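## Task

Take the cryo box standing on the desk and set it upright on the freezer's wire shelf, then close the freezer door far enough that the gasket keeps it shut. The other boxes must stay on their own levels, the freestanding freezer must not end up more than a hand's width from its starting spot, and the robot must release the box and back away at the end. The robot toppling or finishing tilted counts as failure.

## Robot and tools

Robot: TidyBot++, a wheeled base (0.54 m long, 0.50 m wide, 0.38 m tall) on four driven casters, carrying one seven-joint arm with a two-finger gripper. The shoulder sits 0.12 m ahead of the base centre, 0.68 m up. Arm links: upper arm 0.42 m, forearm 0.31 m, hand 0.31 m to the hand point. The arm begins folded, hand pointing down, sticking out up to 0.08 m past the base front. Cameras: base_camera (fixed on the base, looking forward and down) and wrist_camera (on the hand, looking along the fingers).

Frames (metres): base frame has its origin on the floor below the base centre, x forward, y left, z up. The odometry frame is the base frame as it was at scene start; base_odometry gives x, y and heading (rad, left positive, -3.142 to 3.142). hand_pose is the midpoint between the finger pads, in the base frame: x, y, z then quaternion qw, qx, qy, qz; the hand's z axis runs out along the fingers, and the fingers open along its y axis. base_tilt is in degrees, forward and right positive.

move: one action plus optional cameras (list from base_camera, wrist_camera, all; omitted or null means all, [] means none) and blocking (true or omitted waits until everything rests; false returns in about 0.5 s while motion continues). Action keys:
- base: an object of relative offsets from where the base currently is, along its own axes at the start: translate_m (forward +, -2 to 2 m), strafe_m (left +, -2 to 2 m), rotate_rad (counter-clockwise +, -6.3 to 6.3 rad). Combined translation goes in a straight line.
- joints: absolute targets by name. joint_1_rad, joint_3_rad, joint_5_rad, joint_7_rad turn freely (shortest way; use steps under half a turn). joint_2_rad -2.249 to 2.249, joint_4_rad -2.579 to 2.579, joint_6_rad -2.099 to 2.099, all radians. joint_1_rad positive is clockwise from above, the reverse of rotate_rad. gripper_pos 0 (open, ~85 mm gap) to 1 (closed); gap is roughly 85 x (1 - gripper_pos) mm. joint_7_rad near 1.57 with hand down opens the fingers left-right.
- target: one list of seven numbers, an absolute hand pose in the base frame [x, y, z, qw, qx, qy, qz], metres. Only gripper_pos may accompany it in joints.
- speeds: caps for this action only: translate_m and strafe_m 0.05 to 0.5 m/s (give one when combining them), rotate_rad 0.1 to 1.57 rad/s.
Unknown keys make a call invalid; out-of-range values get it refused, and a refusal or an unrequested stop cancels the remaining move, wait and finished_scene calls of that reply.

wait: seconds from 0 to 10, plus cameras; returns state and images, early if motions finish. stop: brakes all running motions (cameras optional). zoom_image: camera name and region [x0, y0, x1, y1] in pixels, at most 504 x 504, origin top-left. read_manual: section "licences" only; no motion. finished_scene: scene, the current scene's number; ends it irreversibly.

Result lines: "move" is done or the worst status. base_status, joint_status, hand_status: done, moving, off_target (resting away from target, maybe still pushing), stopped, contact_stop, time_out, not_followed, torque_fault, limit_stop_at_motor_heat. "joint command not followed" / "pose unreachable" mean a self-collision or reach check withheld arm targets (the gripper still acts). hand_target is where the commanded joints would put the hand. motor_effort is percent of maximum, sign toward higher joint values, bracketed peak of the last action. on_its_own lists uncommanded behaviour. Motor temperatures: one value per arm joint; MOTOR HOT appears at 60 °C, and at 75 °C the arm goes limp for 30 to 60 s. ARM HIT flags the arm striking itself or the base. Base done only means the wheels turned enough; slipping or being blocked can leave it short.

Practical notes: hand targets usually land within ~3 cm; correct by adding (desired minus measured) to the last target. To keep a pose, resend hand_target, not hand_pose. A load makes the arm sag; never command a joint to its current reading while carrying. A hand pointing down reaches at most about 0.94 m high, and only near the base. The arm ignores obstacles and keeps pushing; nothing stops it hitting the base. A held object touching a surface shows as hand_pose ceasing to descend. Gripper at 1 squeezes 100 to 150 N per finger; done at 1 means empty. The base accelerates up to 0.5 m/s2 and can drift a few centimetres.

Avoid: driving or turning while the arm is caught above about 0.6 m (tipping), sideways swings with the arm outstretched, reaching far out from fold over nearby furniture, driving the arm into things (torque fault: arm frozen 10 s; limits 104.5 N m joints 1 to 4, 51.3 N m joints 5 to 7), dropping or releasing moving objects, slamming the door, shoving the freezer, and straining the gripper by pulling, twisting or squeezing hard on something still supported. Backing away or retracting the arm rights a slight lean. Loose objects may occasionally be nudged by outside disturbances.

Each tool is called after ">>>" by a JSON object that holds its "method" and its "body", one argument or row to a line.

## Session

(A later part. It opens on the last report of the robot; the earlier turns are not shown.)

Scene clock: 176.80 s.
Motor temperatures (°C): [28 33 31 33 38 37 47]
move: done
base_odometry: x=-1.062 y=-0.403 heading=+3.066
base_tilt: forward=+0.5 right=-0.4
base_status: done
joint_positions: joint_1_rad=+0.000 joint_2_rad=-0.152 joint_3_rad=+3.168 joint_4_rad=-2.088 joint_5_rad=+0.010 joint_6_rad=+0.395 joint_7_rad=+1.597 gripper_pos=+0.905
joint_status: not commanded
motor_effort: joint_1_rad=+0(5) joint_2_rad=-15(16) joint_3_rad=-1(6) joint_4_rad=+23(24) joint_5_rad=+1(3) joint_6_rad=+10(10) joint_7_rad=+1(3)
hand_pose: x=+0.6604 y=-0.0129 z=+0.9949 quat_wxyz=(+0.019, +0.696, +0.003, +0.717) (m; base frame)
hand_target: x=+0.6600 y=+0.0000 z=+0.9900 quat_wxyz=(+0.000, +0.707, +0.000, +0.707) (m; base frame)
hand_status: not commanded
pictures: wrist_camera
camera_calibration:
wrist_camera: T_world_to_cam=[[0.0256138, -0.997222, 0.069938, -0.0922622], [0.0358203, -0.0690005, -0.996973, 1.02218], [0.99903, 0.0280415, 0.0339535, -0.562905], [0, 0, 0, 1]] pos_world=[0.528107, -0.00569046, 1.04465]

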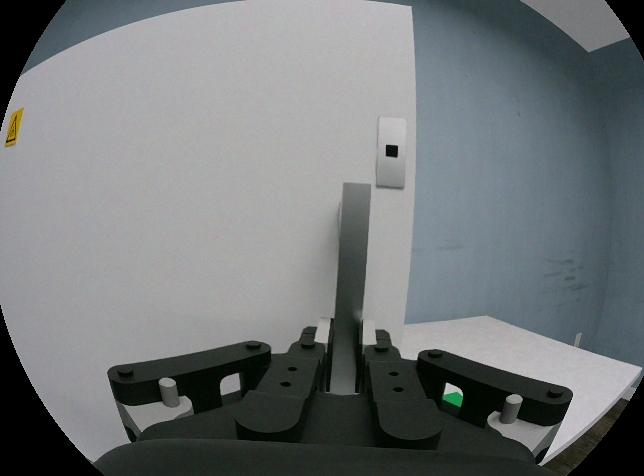

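>>> {"method": "move", "body": {
  "base": {"translate_m": -0.06, "strafe_m": 0.1505, "rotate_rad": -0.2},
  "speeds": {"translate_m": 0.15, "rotate_rad": 0.15},
  "cameras": ["wrist_camera"]
}}

>>> {"method": "move", "body": {
  "base": {"translate_m": -0.06, "strafe_m": 0.1505, "rotate_rad": -0.2},
  "speeds": {"translate_m": 0.15, "rotate_rad": 0.15},
  "cameras": ["base_camera", "wrist_camera"]
}}

Scene clock: 197.60 s.
Motor temperatures (°C): [28 33 31 33 38 37 47]
move: done
base_odometry: x=-1.013 y=-0.557 heading=+2.867
base_tilt: forward=+0.5 right=-0.3
base_status: done
joint_positions: joint_1_rad=-0.001 joint_2_rad=-0.152 joint_3_rad=+3.172 joint_4_rad=-2.088 joint_5_rad=+0.010 joint_6_rad=+0.395 joint_7_rad=+1.597 gripper_pos=+0.905
joint_status: not commanded
motor_effort: joint_1_rad=-3(8) joint_2_rad=-15(16) joint_3_rad=-3(7) joint_4_rad=+23(25) joint_5_rad=+2(3) joint_6_rad=+9(11) joint_7_rad=+1(2)
hand_pose: x=+0.6603 y=-0.0146 z=+0.9949 quat_wxyz=(+0.020, +0.696, +0.002, +0.717) (m; base frame)
hand_target: x=+0.6600 y=+0.0000 z=+0.9900 quat_wxyz=(+0.000, +0.707, +0.000, +0.707) (m; base frame)
hand_status: not commanded
pictures: wrist_camera
camera_calibration:
wrist_camera: T_world_to_cam=[[0.0227022, -0.99733, 0.0694111, -0.091558], [0.0354595, -0.068582, -0.997015, 1.02234], [0.999113, 0.0250957, 0.0338079, -0.562748], [0, 0, 0, 1]] pos_world=[0.528075, -0.0070766, 1.04467]

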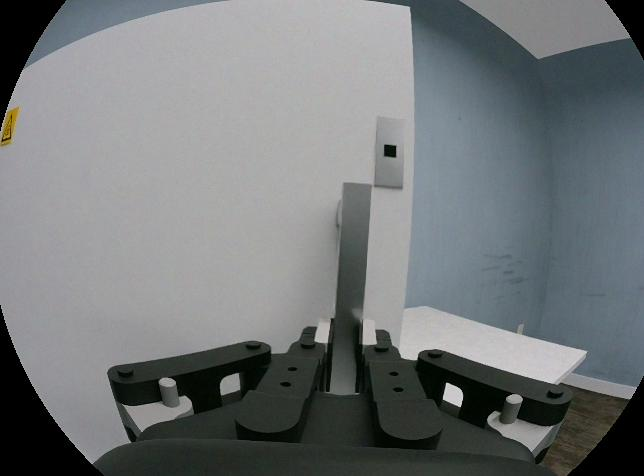

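Scene clock: 199.37 s.
Motor temperatures (°C): [28 33 31 33 38 37 47]
move: done
base_odometry: x=-0.996 y=-0.719 heading=+2.668
base_tilt: forward=+0.6 right=-0.3
base_status: done
joint_positions: joint_1_rad=+0.002 joint_2_rad=-0.152 joint_3_rad=+3.175 joint_4_rad=-2.088 joint_5_rad=+0.010 joint_6_rad=+0.395 joint_7_rad=+1.597 gripper_pos=+0.905
joint_status: not commanded
motor_effort: joint_1_rad=-2(7) joint_2_rad=-15(16) joint_3_rad=-3(8) joint_4_rad=+24(25) joint_5_rad=+1(3) joint_6_rad=+9(11) joint_7_rad=+2(3)
hand_pose: x=+0.6602 y=-0.0180 z=+0.9949 quat_wxyz=(+0.022, +0.696, -0.001, +0.717) (m; base frame)
hand_target: x=+0.6600 y=+0.0000 z=+0.9900 quat_wxyz=(+0.000, +0.707, +0.000, +0.707) (m; base frame)
hand_status: not commanded
pictures: base_camera, wrist_camera
camera_calibration:
wrist_camera: T_world_to_cam=[[0.0167369, -0.997482, 0.0689233, -0.0905168], [0.0349203, -0.0683077, -0.997053, 1.02253], [0.99925, 0.0190944, 0.0336891, -0.562612], [0, 0, 0, 1]] pos_world=[0.527998, -0.00969971, 1.0447]

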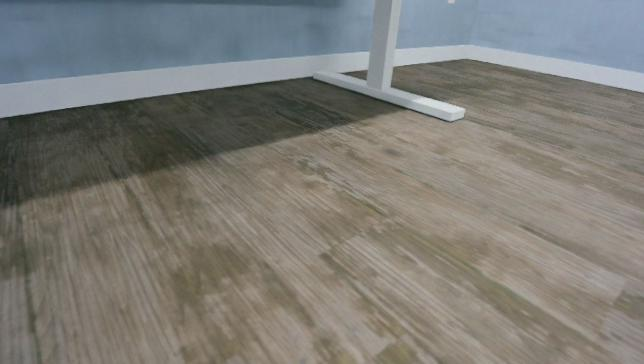

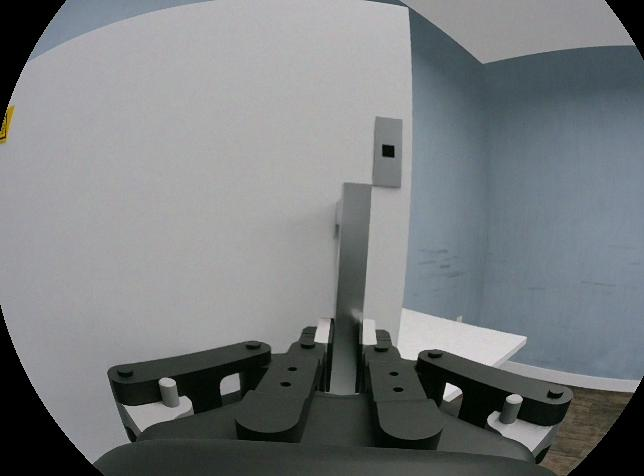

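>>> {"method": "move", "body": {
  "base": {"translate_m": -0.06, "strafe_m": 0.1505, "rotate_rad": -0.2},
  "speeds": {"translate_m": 0.15, "rotate_rad": 0.15},
  "cameras": []
}}

>>> {"method": "move", "body": {
  "base": {"translate_m": -0.06, "strafe_m": 0.1505, "rotate_rad": -0.2},
  "speeds": {"translate_m": 0.15, "rotate_rad": 0.15},
  "cameras": ["base_camera", "wrist_camera"]
}}

Scene clock: 204.87 s.
Motor temperatures (°C): [28 33 31 33 38 37 47]
move: done
base_odometry: x=-1.011 y=-0.880 heading=+2.468
base_tilt: forward=+0.5 right=-0.3
base_status: done
joint_positions: joint_1_rad=+0.006 joint_2_rad=-0.152 joint_3_rad=+3.179 joint_4_rad=-2.088 joint_5_rad=+0.010 joint_6_rad=+0.394 joint_7_rad=+1.597 gripper_pos=+0.905
joint_status: not commanded
motor_effort: joint_1_rad=-2(8) joint_2_rad=-14(16) joint_3_rad=-4(9) joint_4_rad=+24(25) joint_5_rad=+2(3) joint_6_rad=+10(11) joint_7_rad=+2(2)
hand_pose: x=+0.6600 y=-0.0227 z=+0.9949 quat_wxyz=(+0.025, +0.697, -0.004, +0.717) (m; base frame)
hand_target: x=+0.6600 y=+0.0000 z=+0.9900 quat_wxyz=(+0.000, +0.707, +0.000, +0.707) (m; base frame)
hand_status: not commanded
pictures: none
No camera images: "cameras" was empty.

Scene clock: 206.60 s.
Motor temperatures (°C): [28 33 31 33 38 37 47]
move: done
base_odometry: x=-1.058 y=-1.035 heading=+2.269
base_tilt: forward=+0.5 right=-0.3
base_status: done
joint_positions: joint_1_rad=+0.011 joint_2_rad=-0.153 joint_3_rad=+3.184 joint_4_rad=-2.088 joint_5_rad=+0.010 joint_6_rad=+0.394 joint_7_rad=+1.597 gripper_pos=+0.905
joint_status: not commanded
motor_effort: joint_1_rad=-5(10) joint_2_rad=-14(16) joint_3_rad=-5(10) joint_4_rad=+24(25) joint_5_rad=+1(3) joint_6_rad=+10(11) joint_7_rad=+1(2)
hand_pose: x=+0.6597 y=-0.0284 z=+0.9949 quat_wxyz=(+0.028, +0.697, -0.008, +0.717) (m; base frame)
hand_target: x=+0.6600 y=+0.0000 z=+0.9900 quat_wxyz=(+0.000, +0.707, +0.000, +0.707) (m; base frame)
hand_status: not commanded
pictures: base_camera, wrist_camera
camera_calibration:
wrist_camera: T_world_to_cam=[[-0.00157253, -0.997724, 0.0674165, -0.0873121], [0.0333674, -0.0674314, -0.997166, 1.02296], [0.999442, 0.000681441, 0.0333975, -0.562327], [0, 0, 0, 1]] pos_world=[0.527742, -0.0177506, 1.04473]

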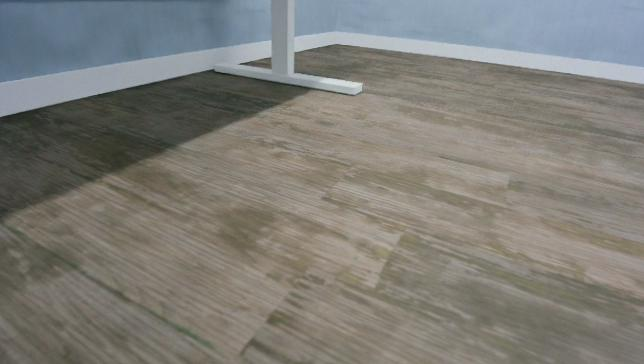

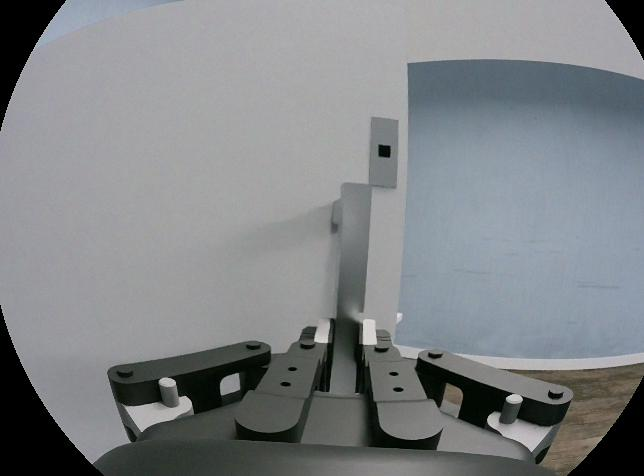

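>>> {"method": "move", "body": {
  "base": {"translate_m": -0.06, "strafe_m": 0.143, "rotate_rad": -0.2},
  "speeds": {"translate_m": 0.15, "rotate_rad": 0.15},
  "cameras": []
}}

>>> {"method": "move", "body": {
  "base": {"translate_m": -0.06, "strafe_m": 0.143, "rotate_rad": -0.2},
  "speeds": {"translate_m": 0.15, "rotate_rad": 0.15},
  "cameras": ["base_camera", "wrist_camera"]
}}

Scene clock: 217.17 s.
Motor temperatures (°C): [28 33 31 33 38 37 47]
move: done
base_odometry: x=-1.129 y=-1.173 heading=+2.069
base_tilt: forward=+0.6 right=-0.3
base_status: done
joint_positions: joint_1_rad=+0.010 joint_2_rad=-0.153 joint_3_rad=+3.185 joint_4_rad=-2.088 joint_5_rad=+0.010 joint_6_rad=+0.393 joint_7_rad=+1.597 gripper_pos=+0.905
joint_status: not commanded
motor_effort: joint_1_rad=-3(10) joint_2_rad=-15(16) joint_3_rad=-4(11) joint_4_rad=+24(25) joint_5_rad=+2(4) joint_6_rad=+10(11) joint_7_rad=+1(1)
hand_pose: x=+0.6596 y=-0.0283 z=+0.9949 quat_wxyz=(+0.028, +0.697, -0.008, +0.717) (m; base frame)
hand_target: x=+0.6600 y=+0.0000 z=+0.9900 quat_wxyz=(+0.000, +0.707, +0.000, +0.707) (m; base frame)
hand_status: not commanded
pictures: none
No camera images: "cameras" was empty.

Scene clock: 218.90 s.
Motor temperatures (°C): [28 33 31 33 38 37 47]
move: done
base_odometry: x=-1.226 y=-1.295 heading=+1.870
base_tilt: forward=+0.5 right=-0.3
base_status: done
joint_positions: joint_1_rad=+0.011 joint_2_rad=-0.153 joint_3_rad=+3.186 joint_4_rad=-2.088 joint_5_rad=+0.010 joint_6_rad=+0.393 joint_7_rad=+1.597 gripper_pos=+0.905
joint_status: not commanded
motor_effort: joint_1_rad=-3(11) joint_2_rad=-15(17) joint_3_rad=-4(11) joint_4_rad=+23(25) joint_5_rad=+1(4) joint_6_rad=+10(11) joint_7_rad=+0(2)
hand_pose: x=+0.6594 y=-0.0291 z=+0.9949 quat_wxyz=(+0.028, +0.697, -0.008, +0.717) (m; base frame)
hand_target: x=+0.6600 y=+0.0000 z=+0.9900 quat_wxyz=(+0.000, +0.707, +0.000, +0.707) (m; base frame)
hand_status: not commanded
pictures: base_camera, wrist_camera
camera_calibration:
wrist_camera: T_world_to_cam=[[-0.00275785, -0.997739, 0.0671523, -0.0869878], [0.0328077, -0.0672067, -0.9972, 1.02334], [0.999458, -0.000547013, 0.0329188, -0.561597], [0, 0, 0, 1]] pos_world=[0.527479, -0.0183232, 1.0448]

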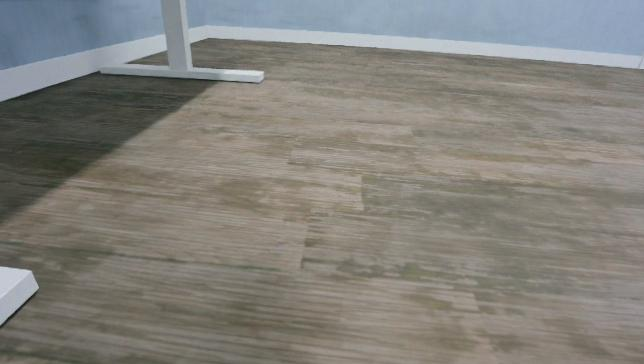

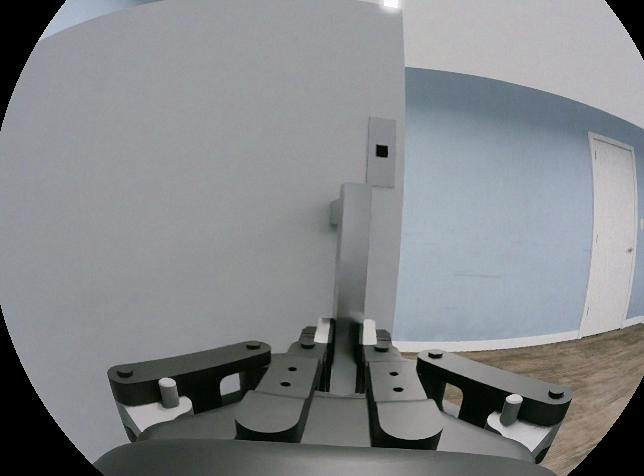

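>>> {"method": "move", "body": {
  "joints": {"gripper_pos": 0.4},
  "cameras": []
}}

>>> {"method": "move", "body": {
  "base": {"translate_m": -0.16},
  "speeds": {"translate_m": 0.25},
  "cameras": ["wrist_camera"]
}}

>>> {"method": "move", "body": {
  "base": {"strafe_m": -0.75, "rotate_rad": 1.493},
  "cameras": ["wrist_camera"]
}}

>>> {"method": "move", "body": {
  "base": {"strafe_m": -1.25},
  "cameras": ["wrist_camera"]
}}

Scene clock: 241.20 s.
Motor temperatures (°C): [28 33 31 33 38 37 46]
move: done
base_odometry: x=-1.226 y=-1.295 heading=+1.870
base_tilt: forward=+0.6 right=-0.4
base_status: not commanded
joint_positions: joint_1_rad=-0.003 joint_2_rad=-0.153 joint_3_rad=+3.170 joint_4_rad=-2.088 joint_5_rad=+0.010 joint_6_rad=+0.393 joint_7_rad=+1.597 gripper_pos=+0.400
joint_status: all done
motor_effort: joint_1_rad=+1(6) joint_2_rad=-16(16) joint_3_rad=+1(5) joint_4_rad=+21(23) joint_5_rad=+0(1) joint_6_rad=+8(10) joint_7_rad=-1(1)
hand_pose: x=+0.6599 y=-0.0124 z=+0.9949 quat_wxyz=(+0.019, +0.697, +0.003, +0.717) (m; base frame)
hand_target: x=+0.6600 y=+0.0000 z=+0.9900 quat_wxyz=(+0.000, +0.707, +0.000, +0.707) (m; base frame)
hand_status: not commanded
pictures: none
No camera images: "cameras" was empty.

Scene clock: 242.70 s.
Motor temperatures (°C): [28 33 31 33 38 37 46]
move: done
base_odometry: x=-1.179 y=-1.448 heading=+1.870
base_tilt: forward=+0.5 right=-0.3
base_status: done
joint_positions: joint_1_rad=-0.003 joint_2_rad=-0.156 joint_3_rad=+3.170 joint_4_rad=-2.088 joint_5_rad=+0.010 joint_6_rad=+0.393 joint_7_rad=+1.597 gripper_pos=+0.400
joint_status: not commanded
motor_effort: joint_1_rad=+1(2) joint_2_rad=-15(20) joint_3_rad=+0(1) joint_4_rad=+22(22) joint_5_rad=+0(1) joint_6_rad=+8(9) joint_7_rad=+0(2)
hand_pose: x=+0.6590 y=-0.0124 z=+0.9964 quat_wxyz=(+0.019, +0.696, +0.003, +0.718) (m; base frame)
hand_target: x=+0.6600 y=+0.0000 z=+0.9900 quat_wxyz=(+0.000, +0.707, +0.000, +0.707) (m; base frame)
hand_status: not commanded
pictures: wrist_camera
camera_calibration:
wrist_camera: T_world_to_cam=[[0.0265056, -0.997222, 0.0696062, -0.0921392], [0.0375577, -0.0685881, -0.996938, 1.02257], [0.998943, 0.0290386, 0.0356354, -0.563217], [0, 0, 0, 1]] pos_world=[0.526659, -0.00539187, 1.04593]

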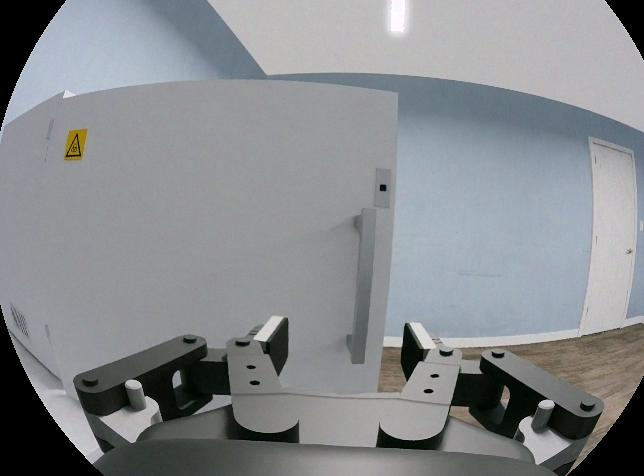

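Scene clock: 245.80 s.
Motor temperatures (°C): [28 33 31 33 38 37 46]
move: done
base_odometry: x=-0.462 y=-1.227 heading=-2.919
base_tilt: forward=+0.5 right=-0.3
base_status: done
joint_positions: joint_1_rad=-0.008 joint_2_rad=-0.158 joint_3_rad=+3.164 joint_4_rad=-2.088 joint_5_rad=+0.010 joint_6_rad=+0.393 joint_7_rad=+1.597 gripper_pos=+0.400
joint_status: not commanded
motor_effort: joint_1_rad=+1(3) joint_2_rad=-16(17) joint_3_rad=+1(2) joint_4_rad=+21(22) joint_5_rad=+0(1) joint_6_rad=+9(9) joint_7_rad=+0(2)
hand_pose: x=+0.6583 y=-0.0063 z=+0.9976 quat_wxyz=(+0.015, +0.695, +0.007, +0.719) (m; base frame)
hand_target: x=+0.6600 y=+0.0000 z=+0.9900 quat_wxyz=(+0.000, +0.707, +0.000, +0.707) (m; base frame)
hand_status: not commanded
pictures: wrist_camera
camera_calibration:
wrist_camera: T_world_to_cam=[[0.0371762, -0.996813, 0.0705828, -0.0940723], [0.0405369, -0.0690692, -0.996788, 1.02211], [0.998486, 0.039918, 0.03784, -0.564598], [0, 0, 0, 1]] pos_world=[0.525807, -0.000638701, 1.04683]

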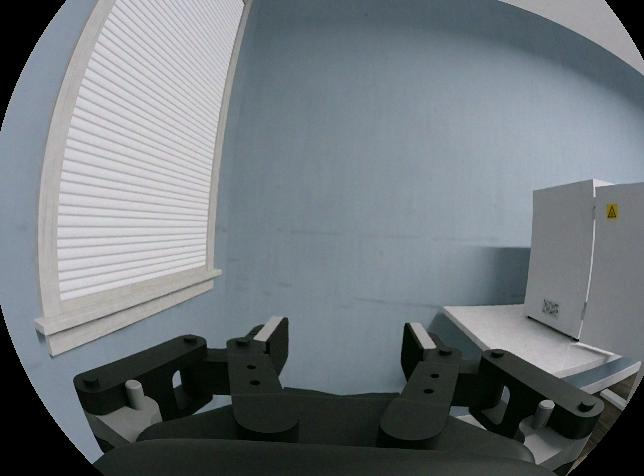

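Scene clock: 249.60 s.
Motor temperatures (°C): [28 33 31 33 38 37 46]
move: done
base_odometry: x=-0.738 y=-0.007 heading=-2.919
base_tilt: forward=+0.5 right=-0.3
base_status: done
joint_positions: joint_1_rad=-0.009 joint_2_rad=-0.158 joint_3_rad=+3.163 joint_4_rad=-2.088 joint_5_rad=+0.010 joint_6_rad=+0.393 joint_7_rad=+1.597 gripper_pos=+0.400
joint_status: not commanded
motor_effort: joint_1_rad=+2(4) joint_2_rad=-15(16) joint_3_rad=+0(4) joint_4_rad=+22(22) joint_5_rad=-1(1) joint_6_rad=+9(9) joint_7_rad=+0(2)
hand_pose: x=+0.6583 y=-0.0048 z=+0.9976 quat_wxyz=(+0.014, +0.695, +0.008, +0.719) (m; base frame)
hand_target: x=+0.6600 y=+0.0000 z=+0.9900 quat_wxyz=(+0.000, +0.707, +0.000, +0.707) (m; base frame)
hand_status: not commanded
pictures: wrist_camera
camera_calibration:
wrist_camera: T_world_to_cam=[[0.0396465, -0.9967, 0.0708278, -0.0945326], [0.0407104, -0.0692135, -0.996771, 1.02207], [0.998384, 0.0424019, 0.037832, -0.564562], [0, 0, 0, 1]] pos_world=[0.525789, 0.000459075, 1.04683]

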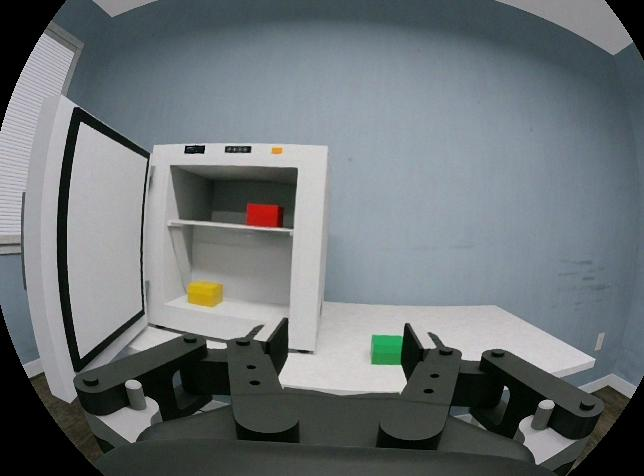

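>>> {"method": "zoom_image", "body": {
  "camera": "wrist_camera",
  "region": [140, 130, 340, 350]
}}

>>> {"method": "zoom_image", "body": {
  "camera": "wrist_camera",
  "region": [340, 300, 440, 380]
}}

Scaled by 2.291.

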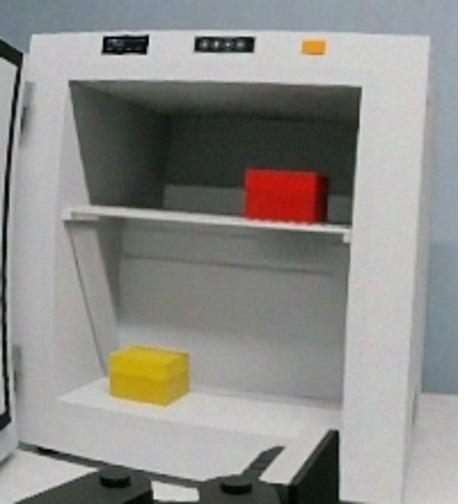

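Scaled by 5.040.

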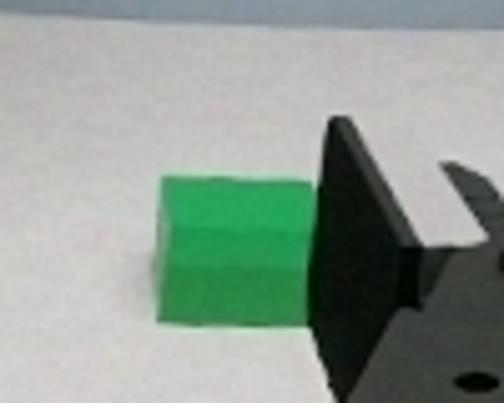

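>>> {"method": "move", "body": {
  "base": {"strafe_m": -0.105, "translate_m": 0.17},
  "target": [0.72, 0.0, 0.95, 0, 0.8387, 0, 0.5446],
  "cameras": ["wrist_camera"]
}}

>>> {"method": "zoom_image", "body": {
  "camera": "wrist_camera",
  "region": [240, 180, 460, 400]
}}

Scene clock: 287.70 s.
Motor temperatures (°C): [28 33 31 33 38 37 46]
move: off_target
base_odometry: x=-0.927 y=+0.058 heading=-2.920
base_tilt: forward=+0.6 right=-0.4
base_status: done
joint_positions: joint_1_rad=-0.009 joint_2_rad=+0.006 joint_3_rad=+3.163 joint_4_rad=-1.670 joint_5_rad=+0.010 joint_6_rad=-0.271 joint_7_rad=+1.597 gripper_pos=+0.400
joint_status: not commanded
motor_effort: joint_1_rad=+1(2) joint_2_rad=-23(25) joint_3_rad=+0(2) joint_4_rad=+22(23) joint_5_rad=+0(1) joint_6_rad=+8(9) joint_7_rad=-1(2)
hand_pose: x=+0.7240 y=-0.0066 z=+0.9549 quat_wxyz=(+0.014, +0.827, +0.009, +0.562) (m; base frame)
hand_target: x=+0.7200 y=+0.0000 z=+0.9500 quat_wxyz=(+0.000, +0.839, +0.000, +0.545) (m; base frame)
hand_status: off_target (0.009 m and 3.1 deg from the pose sent, 0.078 m and 26.0 deg at the start)
pictures: wrist_camera
camera_calibration:
wrist_camera: T_world_to_cam=[[0.0590855, -0.996986, 0.050268, -0.0903338], [-0.361067, -0.0682907, -0.930036, 1.20387], [0.930666, 0.0368015, -0.364014, -0.195718], [0, 0, 0, 1]] pos_world=[0.622165, -0.00064554, 1.05294]

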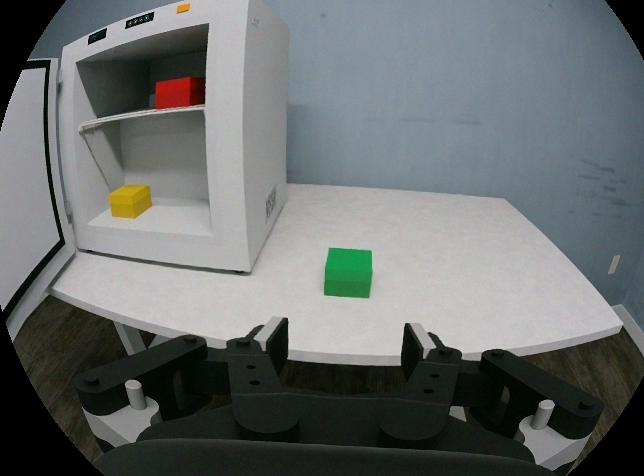

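Scaled by 2.291.

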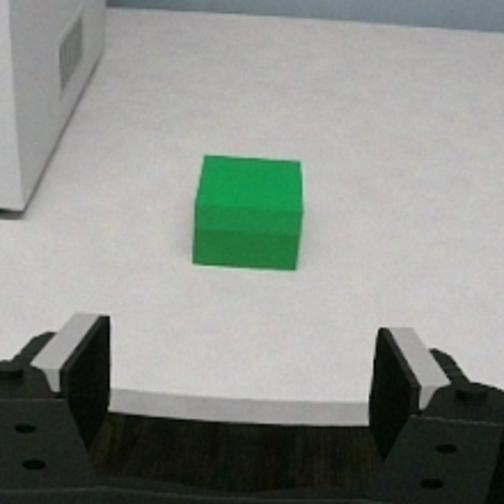

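>>> {"method": "move", "body": {
  "base": {"translate_m": 0.17, "strafe_m": 0.0},
  "target": [0.72, 0.007, 0.80, 0, 0.8387, 0, 0.5446],
  "joints": {"gripper_pos": 0.0},
  "cameras": ["wrist_camera"]
}}

>>> {"method": "zoom_image", "body": {
  "camera": "wrist_camera",
  "region": [220, 180, 480, 440]
}}

Scene clock: 308.03 s.
Motor temperatures (°C): [28 33 31 33 38 37 46]
move: off_target
base_odometry: x=-1.093 y=+0.021 heading=-2.920
base_tilt: forward=+0.6 right=-0.3
base_status: done
joint_positions: joint_1_rad=-0.054 joint_2_rad=+0.130 joint_3_rad=+3.179 joint_4_rad=-2.012 joint_5_rad=-0.009 joint_6_rad=+0.097 joint_7_rad=+1.597 gripper_pos=+0.000
joint_status: all done
motor_effort: joint_1_rad=+0(2) joint_2_rad=-24(28) joint_3_rad=+1(2) joint_4_rad=+19(23) joint_5_rad=+0(1) joint_6_rad=+8(8) joint_7_rad=+0(2)
hand_pose: x=+0.7153 y=+0.0122 z=+0.7868 quat_wxyz=(+0.002, +0.853, +0.016, +0.521) (m; base frame)
hand_target: x=+0.7200 y=+0.0070 z=+0.8000 quat_wxyz=(+0.000, +0.839, +0.000, +0.545) (m; base frame)
hand_status: off_target (0.015 m and 3.7 deg from the pose sent, 0.156 m and 3.1 deg at the start)
pictures: wrist_camera
camera_calibration:
wrist_camera: T_world_to_cam=[[0.0867224, -0.995742, 0.0312516, -0.0673889], [-0.448244, -0.0670156, -0.891396, 1.07763], [0.889695, 0.0632957, -0.452147, -0.151129], [0, 0, 0, 1]] pos_world=[0.623344, 0.0146819, 0.894369]

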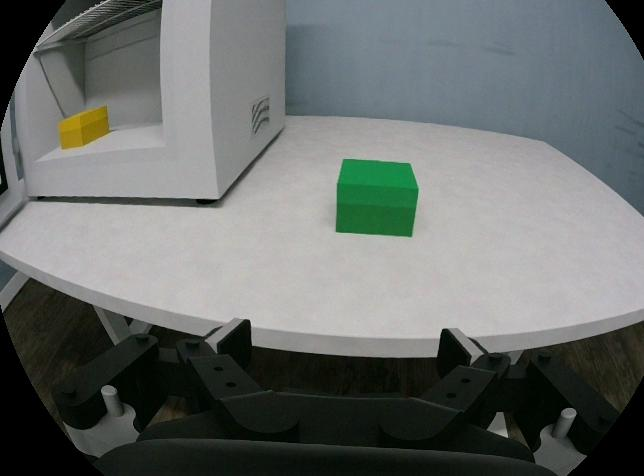

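Scaled by 1.938.

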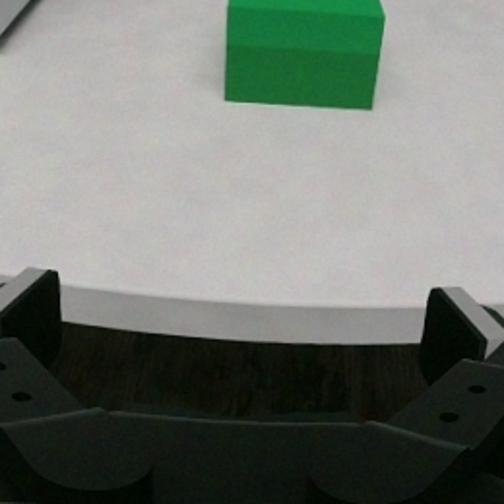

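>>> {"method": "move", "body": {
  "base": {"translate_m": 0.12, "strafe_m": -0.014},
  "speeds": {"translate_m": 0.2},
  "cameras": ["wrist_camera"]
}}

>>> {"method": "zoom_image", "body": {
  "camera": "wrist_camera",
  "region": [220, 180, 480, 440]
}}

Scene clock: 319.23 s.
Motor temperatures (°C): [28 33 31 33 38 37 46]
move: done
base_odometry: x=-1.213 y=+0.008 heading=-2.920
base_tilt: forward=+0.6 right=-0.3
base_status: done
joint_positions: joint_1_rad=-0.056 joint_2_rad=+0.129 joint_3_rad=+3.180 joint_4_rad=-2.015 joint_5_rad=-0.009 joint_6_rad=+0.101 joint_7_rad=+1.597 gripper_pos=+0.000
joint_status: not commanded
motor_effort: joint_1_rad=+0(2) joint_2_rad=-24(26) joint_3_rad=+1(2) joint_4_rad=+19(20) joint_5_rad=-1(1) joint_6_rad=+8(8) joint_7_rad=+0(2)
hand_pose: x=+0.7149 y=+0.0125 z=+0.7872 quat_wxyz=(+0.002, +0.853, +0.016, +0.522) (m; base frame)
hand_target: x=+0.7200 y=+0.0070 z=+0.8000 quat_wxyz=(+0.000, +0.839, +0.000, +0.545) (m; base frame)
hand_status: not commanded
pictures: wrist_camera
camera_calibration:
wrist_camera: T_world_to_cam=[[0.0869958, -0.995716, 0.0313155, -0.0673087], [-0.445997, -0.0670368, -0.89252, 1.0771], [0.890796, 0.0636789, -0.449919, -0.153215], [0, 0, 0, 1]] pos_world=[0.622721, 0.0149412, 0.894504]

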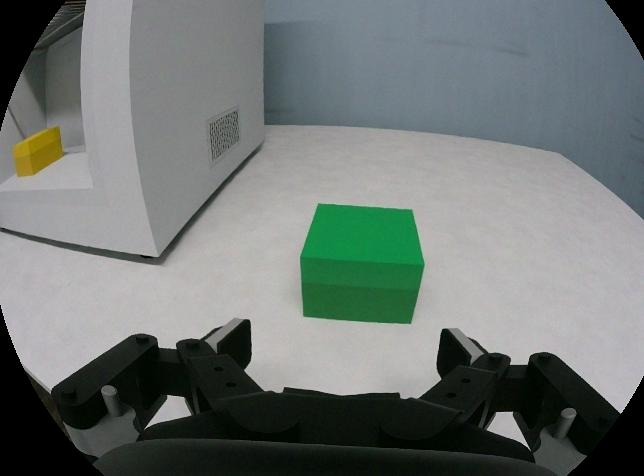

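Scaled by 1.938.

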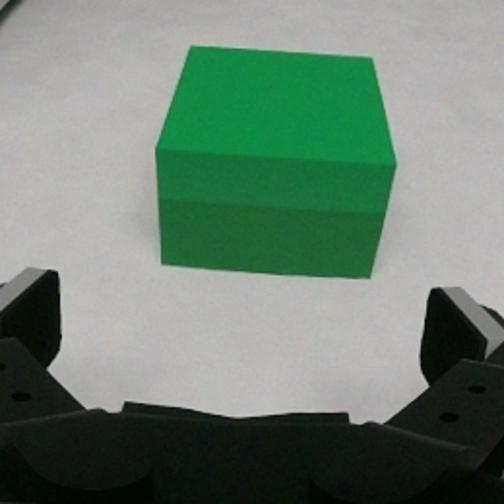

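>>> {"method": "move", "body": {
  "base": {"translate_m": 0.083, "strafe_m": -0.005},
  "speeds": {"translate_m": 0.1},
  "cameras": ["wrist_camera"]
}}

>>> {"method": "zoom_image", "body": {
  "camera": "wrist_camera",
  "region": [220, 200, 480, 460]
}}

Scene clock: 331.57 s.
Motor temperatures (°C): [28 33 31 33 38 37 46]
move: done
base_odometry: x=-1.296 y=-0.006 heading=-2.920
base_tilt: forward=+0.6 right=-0.4
base_status: done
joint_positions: joint_1_rad=-0.057 joint_2_rad=+0.129 joint_3_rad=+3.180 joint_4_rad=-2.016 joint_5_rad=-0.009 joint_6_rad=+0.102 joint_7_rad=+1.597 gripper_pos=+0.000
joint_status: not commanded
motor_effort: joint_1_rad=+0(3) joint_2_rad=-24(26) joint_3_rad=+0(2) joint_4_rad=+19(20) joint_5_rad=+0(1) joint_6_rad=+8(8) joint_7_rad=+0(2)
hand_pose: x=+0.7146 y=+0.0129 z=+0.7869 quat_wxyz=(+0.002, +0.853, +0.016, +0.522) (m; base frame)
hand_target: x=+0.7200 y=+0.0070 z=+0.8000 quat_wxyz=(+0.000, +0.839, +0.000, +0.545) (m; base frame)
hand_status: not commanded
pictures: wrist_camera
camera_calibration:
wrist_camera: T_world_to_cam=[[0.0875762, -0.995667, 0.0312583, -0.067265], [-0.446142, -0.0672587, -0.892431, 1.07675], [0.890667, 0.0642101, -0.4501, -0.152882], [0, 0, 0, 1]] pos_world=[0.622441, 0.0152638, 0.894215]

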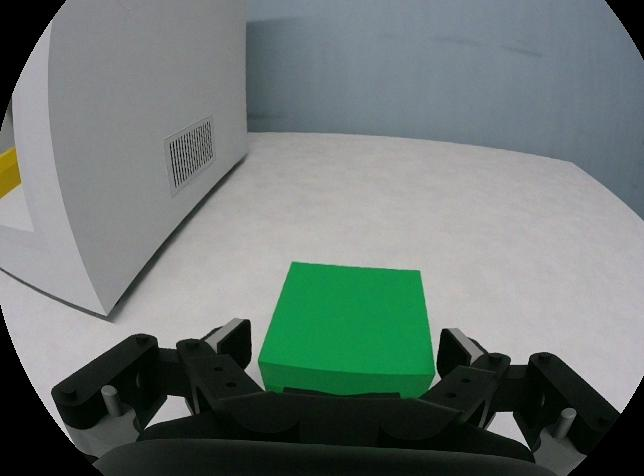

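Scaled by 1.938.

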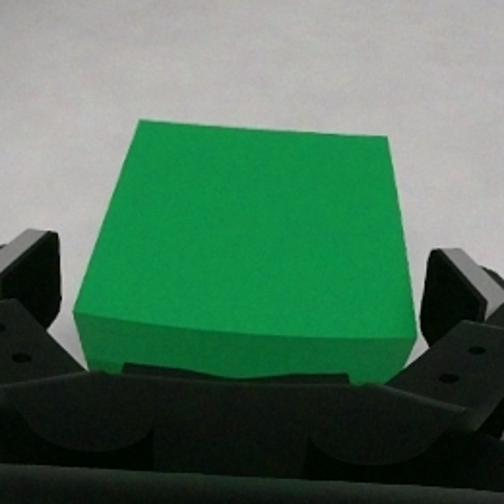

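>>> {"method": "move", "body": {
  "joints": {"gripper_pos": 0.3},
  "cameras": ["wrist_camera"]
}}

>>> {"method": "zoom_image", "body": {
  "camera": "wrist_camera",
  "region": [220, 200, 480, 460]
}}

Scene clock: 335.47 s.
Motor temperatures (°C): [28 33 31 33 38 37 46]
move: off_target
base_odometry: x=-1.296 y=-0.006 heading=-2.920
base_tilt: forward=+0.5 right=-0.3
base_status: not commanded
joint_positions: joint_1_rad=-0.058 joint_2_rad=+0.128 joint_3_rad=+3.181 joint_4_rad=-2.016 joint_5_rad=-0.009 joint_6_rad=+0.106 joint_7_rad=+1.597 gripper_pos=+0.199
joint_status: gripper_pos off_target (ended at +0.199, target +0.300)
motor_effort: joint_1_rad=+0(2) joint_2_rad=-24(25) joint_3_rad=+0(1) joint_4_rad=+19(20) joint_5_rad=+0(1) joint_6_rad=+8(8) joint_7_rad=+0(1)
hand_pose: x=+0.7150 y=+0.0129 z=+0.7880 quat_wxyz=(+0.002, +0.852, +0.016, +0.524) (m; base frame)
hand_target: x=+0.7200 y=+0.0070 z=+0.8000 quat_wxyz=(+0.000, +0.839, +0.000, +0.545) (m; base frame)
hand_status: not commanded
pictures: wrist_camera
camera_calibration:
wrist_camera: T_world_to_cam=[[0.0873608, -0.995679, 0.0314713, -0.0673789], [-0.442893, -0.0671187, -0.894059, 1.07683], [0.892308, 0.0641673, -0.446843, -0.156443], [0, 0, 0, 1]] pos_world=[0.622401, 0.015226, 0.894962]

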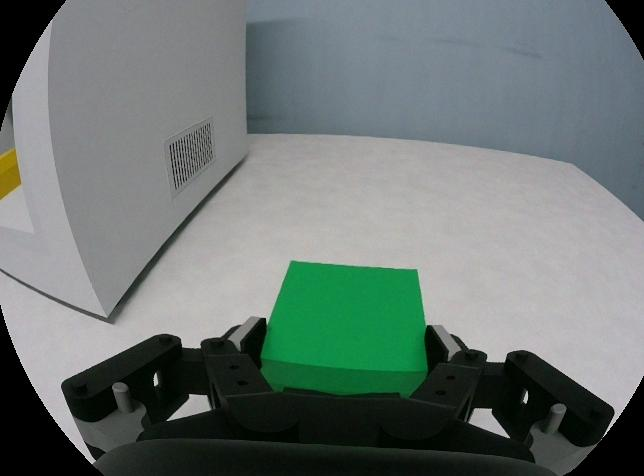

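Scaled by 1.938.

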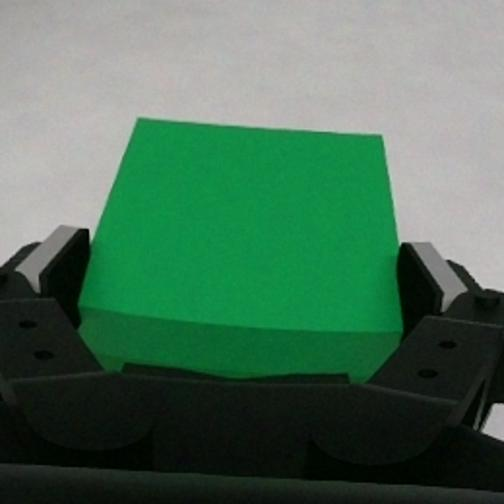

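>>> {"method": "move", "body": {
  "joints": {"gripper_pos": 0.45},
  "target": [0.72, 0.007, 0.87, 0, 0.8526, 0, 0.5225],
  "cameras": ["wrist_camera"]
}}

Scene clock: 344.57 s.
Motor temperatures (°C): [28 33 31 33 38 37 46]
move: off_target
base_odometry: x=-1.296 y=-0.006 heading=-2.920
base_tilt: forward=+0.5 right=-0.4
base_status: not commanded
joint_positions: joint_1_rad=-0.057 joint_2_rad=+0.068 joint_3_rad=+3.181 joint_4_rad=-1.835 joint_5_rad=+0.032 joint_6_rad=-0.123 joint_7_rad=+1.549 gripper_pos=+0.199
joint_status: gripper_pos off_target (ended at +0.199, target +0.450)
motor_effort: joint_1_rad=+0(2) joint_2_rad=-25(28) joint_3_rad=+0(1) joint_4_rad=+23(23) joint_5_rad=+0(1) joint_6_rad=+9(10) joint_7_rad=+0(2)
hand_pose: x=+0.7246 y=+0.0119 z=+0.8624 quat_wxyz=(+0.000, +0.848, +0.011, +0.529) (m; base frame)
hand_target: x=+0.7200 y=+0.0070 z=+0.8700 quat_wxyz=(+0.000, +0.853, +0.000, +0.523) (m; base frame)
hand_status: done (0.010 m and 1.6 deg from the pose sent, 0.082 m and 1.9 deg at the start)
pictures: wrist_camera
camera_calibration:
wrist_camera: T_world_to_cam=[[0.0808022, -0.996428, 0.0245507, -0.0607863], [-0.431672, -0.0571852, -0.900216, 1.1446], [0.898405, 0.0621416, -0.43475, -0.146515], [0, 0, 0, 1]] pos_world=[0.630632, 0.0139896, 0.96818]

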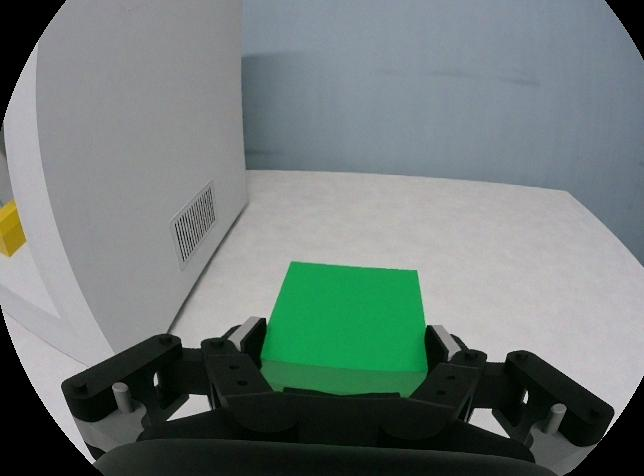

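Lifted. Back off and raise toward shelf height.

>>> {"method": "move", "body": {
  "base": {"translate_m": -0.3},
  "target": [0.72, 0.0, 1.08, 0, 0.8526, 0, 0.5225],
  "cameras": []
}}

>>> {"method": "move", "body": {
  "base": {"strafe_m": 0.38},
  "cameras": ["wrist_camera"]
}}

>>> {"method": "zoom_image", "body": {
  "camera": "wrist_camera",
  "region": [180, 60, 480, 360]
}}

Scene clock: 356.60 s.
Motor temperatures (°C): [28 33 31 33 38 37 46]
move: off_target
base_odometry: x=-1.003 y=+0.061 heading=-2.919
base_tilt: forward=+0.5 right=-0.3
base_status: done
joint_positions: joint_1_rad=-0.035 joint_2_rad=+0.079 joint_3_rad=+3.181 joint_4_rad=-1.131 joint_5_rad=+0.030 joint_6_rad=-0.807 joint_7_rad=+1.549 gripper_pos=+0.199
joint_status: not commanded
motor_effort: joint_1_rad=+1(2) joint_2_rad=-26(31) joint_3_rad=+0(2) joint_4_rad=+22(24) joint_5_rad=-1(1) joint_6_rad=+9(10) joint_7_rad=-1(2)
hand_pose: x=+0.7274 y=-0.0065 z=+1.0784 quat_wxyz=(+0.011, +0.846, -0.007, +0.534) (m; base frame)
hand_target: x=+0.7200 y=+0.0000 z=+1.0800 quat_wxyz=(+0.000, +0.853, +0.000, +0.523) (m; base frame)
hand_status: off_target (0.010 m and 2.1 deg from the pose sent, 0.218 m and 1.6 deg at the start)
pictures: none
No camera images: "cameras" was empty.

Scene clock: 358.70 s.
Motor temperatures (°C): [28 33 31 33 38 37 46]
move: done
base_odometry: x=-0.919 y=-0.310 heading=-2.918
base_tilt: forward=+0.5 right=-0.3
base_status: done
joint_positions: joint_1_rad=-0.028 joint_2_rad=+0.079 joint_3_rad=+3.175 joint_4_rad=-1.131 joint_5_rad=+0.026 joint_6_rad=-0.809 joint_7_rad=+1.549 gripper_pos=+0.199
joint_status: not commanded
motor_effort: joint_1_rad=+1(4) joint_2_rad=-26(27) joint_3_rad=+1(3) joint_4_rad=+22(23) joint_5_rad=-1(1) joint_6_rad=+9(10) joint_7_rad=+0(2)
hand_pose: x=+0.7273 y=-0.0067 z=+1.0775 quat_wxyz=(+0.009, +0.846, -0.008, +0.532) (m; base frame)
hand_target: x=+0.7200 y=+0.0000 z=+1.0800 quat_wxyz=(+0.000, +0.853, +0.000, +0.523) (m; base frame)
hand_status: not commanded
pictures: wrist_camera
camera_calibration:
wrist_camera: T_world_to_cam=[[0.0375163, -0.999113, 0.0191326, -0.0475239], [-0.426765, -0.0333313, -0.903748, 1.33879], [0.903584, 0.0257401, -0.427637, -0.0659972], [0, 0, 0, 1]] pos_world=[0.632767, -0.00115922, 1.18262]

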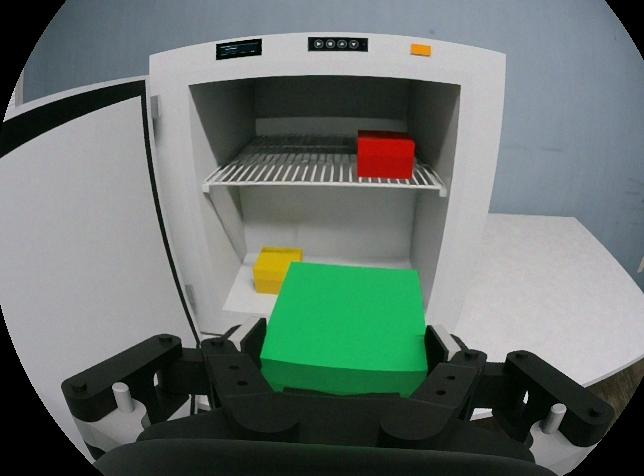

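Scaled by 1.680.

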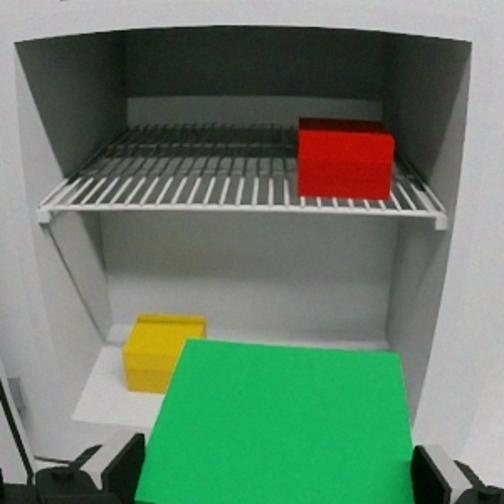

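>>> {"method": "move", "body": {
  "base": {"strafe_m": 0.10, "translate_m": 0.17},
  "target": [0.72, 0.0, 1.088, 0, 0.8581, 0, 0.5135],
  "cameras": ["wrist_camera"]
}}

>>> {"method": "zoom_image", "body": {
  "camera": "wrist_camera",
  "region": [120, 0, 560, 440]
}}

Scene clock: 401.60 s.
Motor temperatures (°C): [28 34 31 33 38 37 46]
move: off_target
base_odometry: x=-1.062 y=-0.445 heading=-2.918
base_tilt: forward=+0.5 right=-0.4
base_status: done
joint_positions: joint_1_rad=-0.027 joint_2_rad=+0.116 joint_3_rad=+3.175 joint_4_rad=-1.053 joint_5_rad=+0.024 joint_6_rad=-0.882 joint_7_rad=+1.549 gripper_pos=+0.199
joint_status: not commanded
motor_effort: joint_1_rad=+1(4) joint_2_rad=-27(32) joint_3_rad=+0(3) joint_4_rad=+22(23) joint_5_rad=+0(1) joint_6_rad=+9(10) joint_7_rad=+0(2)
hand_pose: x=+0.7332 y=-0.0066 z=+1.0791 quat_wxyz=(+0.009, +0.855, -0.009, +0.519) (m; base frame)
hand_target: x=+0.7200 y=+0.0000 z=+1.0880 quat_wxyz=(+0.000, +0.858, +0.000, +0.513) (m; base frame)
hand_status: off_target (0.017 m and 1.7 deg from the pose sent, 0.014 m and 2.9 deg at the start)
pictures: wrist_camera
camera_calibration:
wrist_camera: T_world_to_cam=[[0.0362704, -0.999205, 0.0165765, -0.044047], [-0.455626, -0.0312974, -0.889621, 1.34873], [0.889432, 0.0247143, -0.456399, -0.0292334], [0, 0, 0, 1]] pos_world=[0.642115, -0.00107772, 1.18724]

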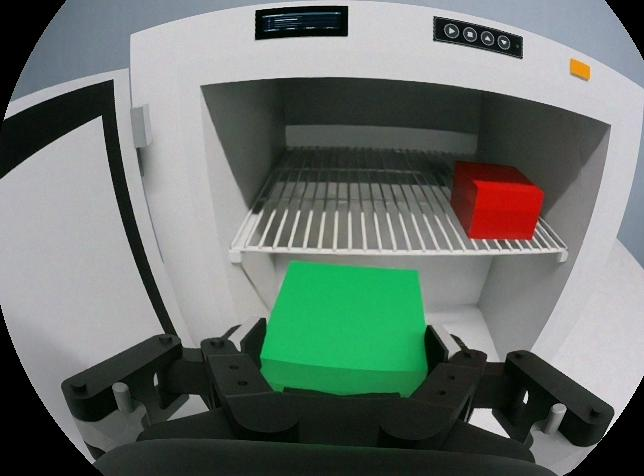

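Scaled by 1.145.

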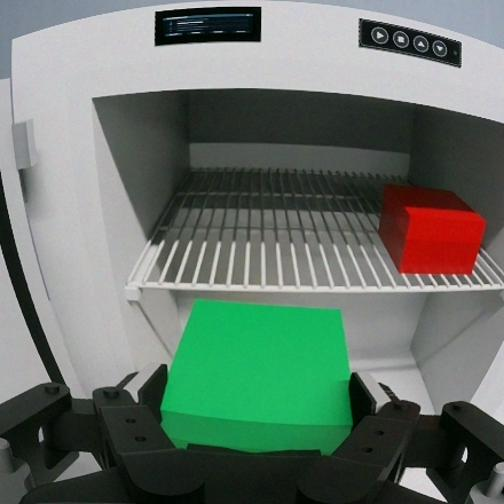

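>>> {"method": "move", "body": {
  "base": {"translate_m": 0.1},
  "speeds": {"translate_m": 0.1},
  "cameras": ["wrist_camera"]
}}

Scene clock: 417.77 s.
Motor temperatures (°C): [28 34 31 33 38 37 46]
move: done
base_odometry: x=-1.160 y=-0.468 heading=-2.917
base_tilt: forward=+0.5 right=-0.4
base_status: done
joint_positions: joint_1_rad=-0.026 joint_2_rad=+0.087 joint_3_rad=+3.175 joint_4_rad=-1.053 joint_5_rad=+0.024 joint_6_rad=-0.913 joint_7_rad=+1.549 gripper_pos=+0.199
joint_status: not commanded
motor_effort: joint_1_rad=+0(2) joint_2_rad=-21(28) joint_3_rad=+0(2) joint_4_rad=+22(23) joint_5_rad=+0(1) joint_6_rad=+12(13) joint_7_rad=-2(2)
hand_pose: x=+0.7175 y=-0.0072 z=+1.0880 quat_wxyz=(+0.009, +0.855, -0.010, +0.518) (m; base frame)
hand_target: x=+0.7200 y=+0.0000 z=+1.0880 quat_wxyz=(+0.000, +0.858, +0.000, +0.513) (m; base frame)
hand_status: not commanded
pictures: wrist_camera
camera_calibration:
wrist_camera: T_world_to_cam=[[0.0353155, -0.999263, 0.0150539, -0.0418614], [-0.457293, -0.0295516, -0.888825, 1.34981], [0.888615, 0.0245052, -0.458, -0.00885336], [0, 0, 0, 1]] pos_world=[0.626602, -0.00172463, 1.19632]

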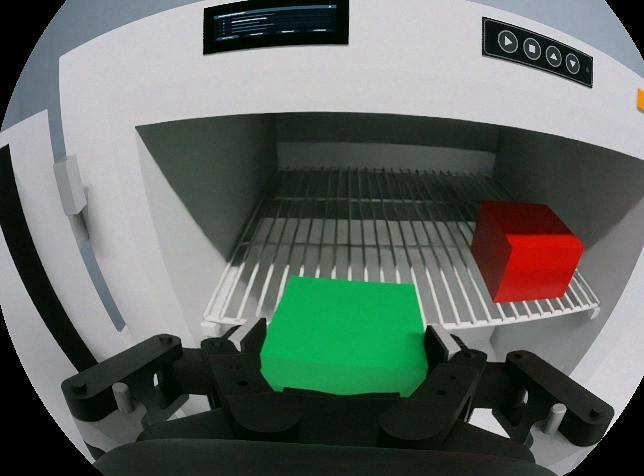

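>>> {"method": "move", "body": {
  "base": {"translate_m": 0.06},
  "speeds": {"translate_m": 0.1},
  "cameras": ["wrist_camera"]
}}

>>> {"method": "move", "body": {
  "base": {"translate_m": 0.045},
  "speeds": {"translate_m": 0.05},
  "cameras": ["wrist_camera"]
}}

Scene clock: 426.90 s.
Motor temperatures (°C): [28 34 31 33 38 37 46]
move: done
base_odometry: x=-1.218 y=-0.482 heading=-2.917
base_tilt: forward=+0.6 right=-0.3
base_status: done
joint_positions: joint_1_rad=-0.023 joint_2_rad=+0.063 joint_3_rad=+3.175 joint_4_rad=-1.023 joint_5_rad=+0.024 joint_6_rad=-0.913 joint_7_rad=+1.549 gripper_pos=+0.199
joint_status: not commanded
motor_effort: joint_1_rad=-2(2) joint_2_rad=-14(21) joint_3_rad=-2(2) joint_4_rad=+17(23) joint_5_rad=-1(2) joint_6_rad=+8(13) joint_7_rad=-1(2)
hand_pose: x=+0.7073 y=-0.0094 z=+1.1185 quat_wxyz=(+0.009, +0.841, -0.012, +0.540) (m; base frame)
hand_target: x=+0.7200 y=+0.0000 z=+1.0880 quat_wxyz=(+0.000, +0.858, +0.000, +0.513) (m; base frame)
hand_status: not commanded
pictures: wrist_camera
camera_calibration:
wrist_camera: T_world_to_cam=[[0.0312021, -0.999378, 0.0164525, -0.0428124], [-0.40982, -0.027805, -0.911742, 1.36424], [0.911632, 0.0217057, -0.410433, -0.0552615], [0, 0, 0, 1]] pos_world=[0.610808, -0.00365343, 1.22186]

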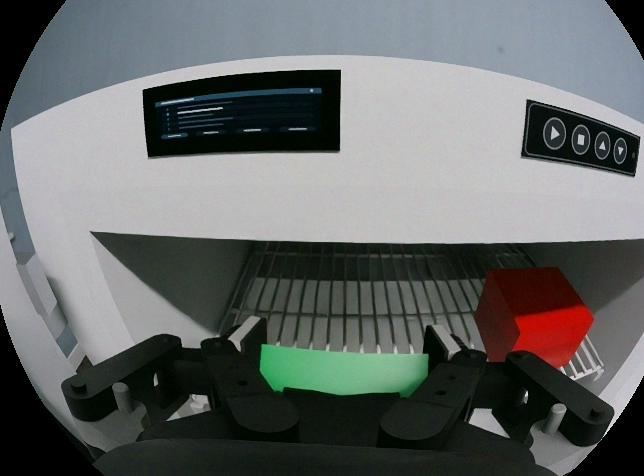

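Scene clock: 428.30 s.
Motor temperatures (°C): [28 34 31 33 38 37 46]
move: done
base_odometry: x=-1.262 y=-0.492 heading=-2.917
base_tilt: forward=+0.6 right=-0.3
base_status: done
joint_positions: joint_1_rad=-0.022 joint_2_rad=+0.063 joint_3_rad=+3.175 joint_4_rad=-1.021 joint_5_rad=+0.022 joint_6_rad=-0.913 joint_7_rad=+1.549 gripper_pos=+0.199
joint_status: not commanded
motor_effort: joint_1_rad=+0(3) joint_2_rad=-15(18) joint_3_rad=+0(2) joint_4_rad=+16(18) joint_5_rad=-1(3) joint_6_rad=+5(9) joint_7_rad=+0(1)
hand_pose: x=+0.7070 y=-0.0097 z=+1.1201 quat_wxyz=(+0.009, +0.841, -0.013, +0.542) (m; base frame)
hand_target: x=+0.7200 y=+0.0000 z=+1.0880 quat_wxyz=(+0.000, +0.858, +0.000, +0.513) (m; base frame)
hand_status: not commanded
pictures: wrist_camera
camera_calibration:
wrist_camera: T_world_to_cam=[[0.0308078, -0.999416, 0.0147736, -0.0409381], [-0.407294, -0.0260502, -0.912925, 1.36509], [0.912777, 0.022108, -0.407859, -0.0580458], [0, 0, 0, 1]] pos_world=[0.610238, -0.00407006, 1.22316]

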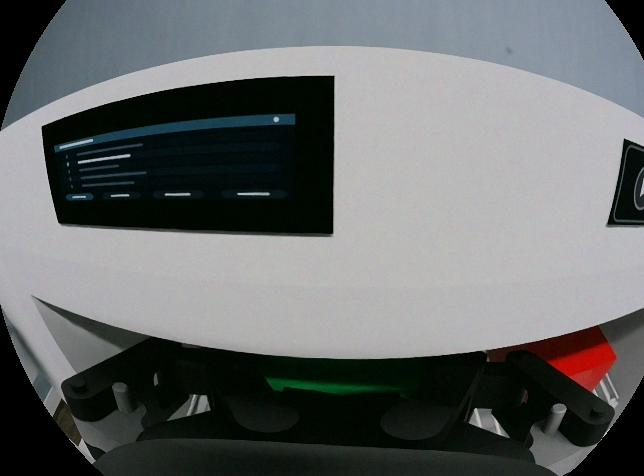

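>>> {"method": "move", "body": {
  "base": {"translate_m": -0.1},
  "speeds": {"translate_m": 0.1},
  "cameras": ["wrist_camera"]
}}

Scene clock: 440.73 s.
Motor temperatures (°C): [28 34 31 33 38 37 46]
move: done
base_odometry: x=-1.165 y=-0.470 heading=-2.917
base_tilt: forward=+0.6 right=-0.4
base_status: done
joint_positions: joint_1_rad=-0.022 joint_2_rad=+0.101 joint_3_rad=+3.175 joint_4_rad=-1.026 joint_5_rad=+0.021 joint_6_rad=-0.913 joint_7_rad=+1.549 gripper_pos=+0.199
joint_status: not commanded
motor_effort: joint_1_rad=+1(2) joint_2_rad=-26(27) joint_3_rad=+1(2) joint_4_rad=+22(22) joint_5_rad=+0(1) joint_6_rad=+9(9) joint_7_rad=-1(2)
hand_pose: x=+0.7234 y=-0.0093 z=+1.0943 quat_wxyz=(+0.009, +0.852, -0.012, +0.523) (m; base frame)
hand_target: x=+0.7200 y=+0.0000 z=+1.0880 quat_wxyz=(+0.000, +0.858, +0.000, +0.513) (m; base frame)
hand_status: not commanded
pictures: wrist_camera
camera_calibration:
wrist_camera: T_world_to_cam=[[0.0314373, -0.999409, 0.0139257, -0.0402369], [-0.446619, -0.0265103, -0.894332, 1.35634], [0.894172, 0.0218959, -0.447188, -0.0270075], [0, 0, 0, 1]] pos_world=[0.631182, -0.00366465, 1.2015]

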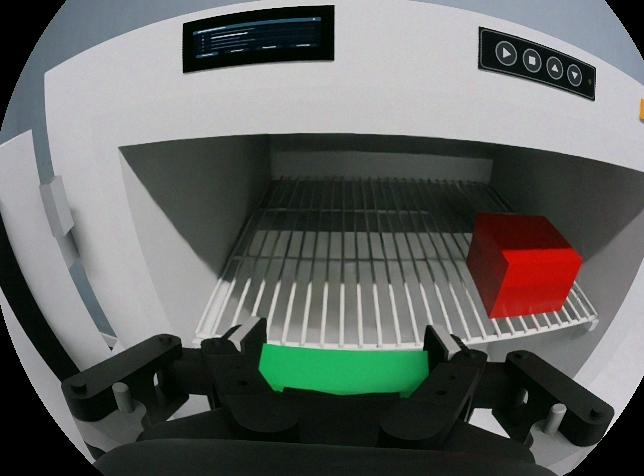

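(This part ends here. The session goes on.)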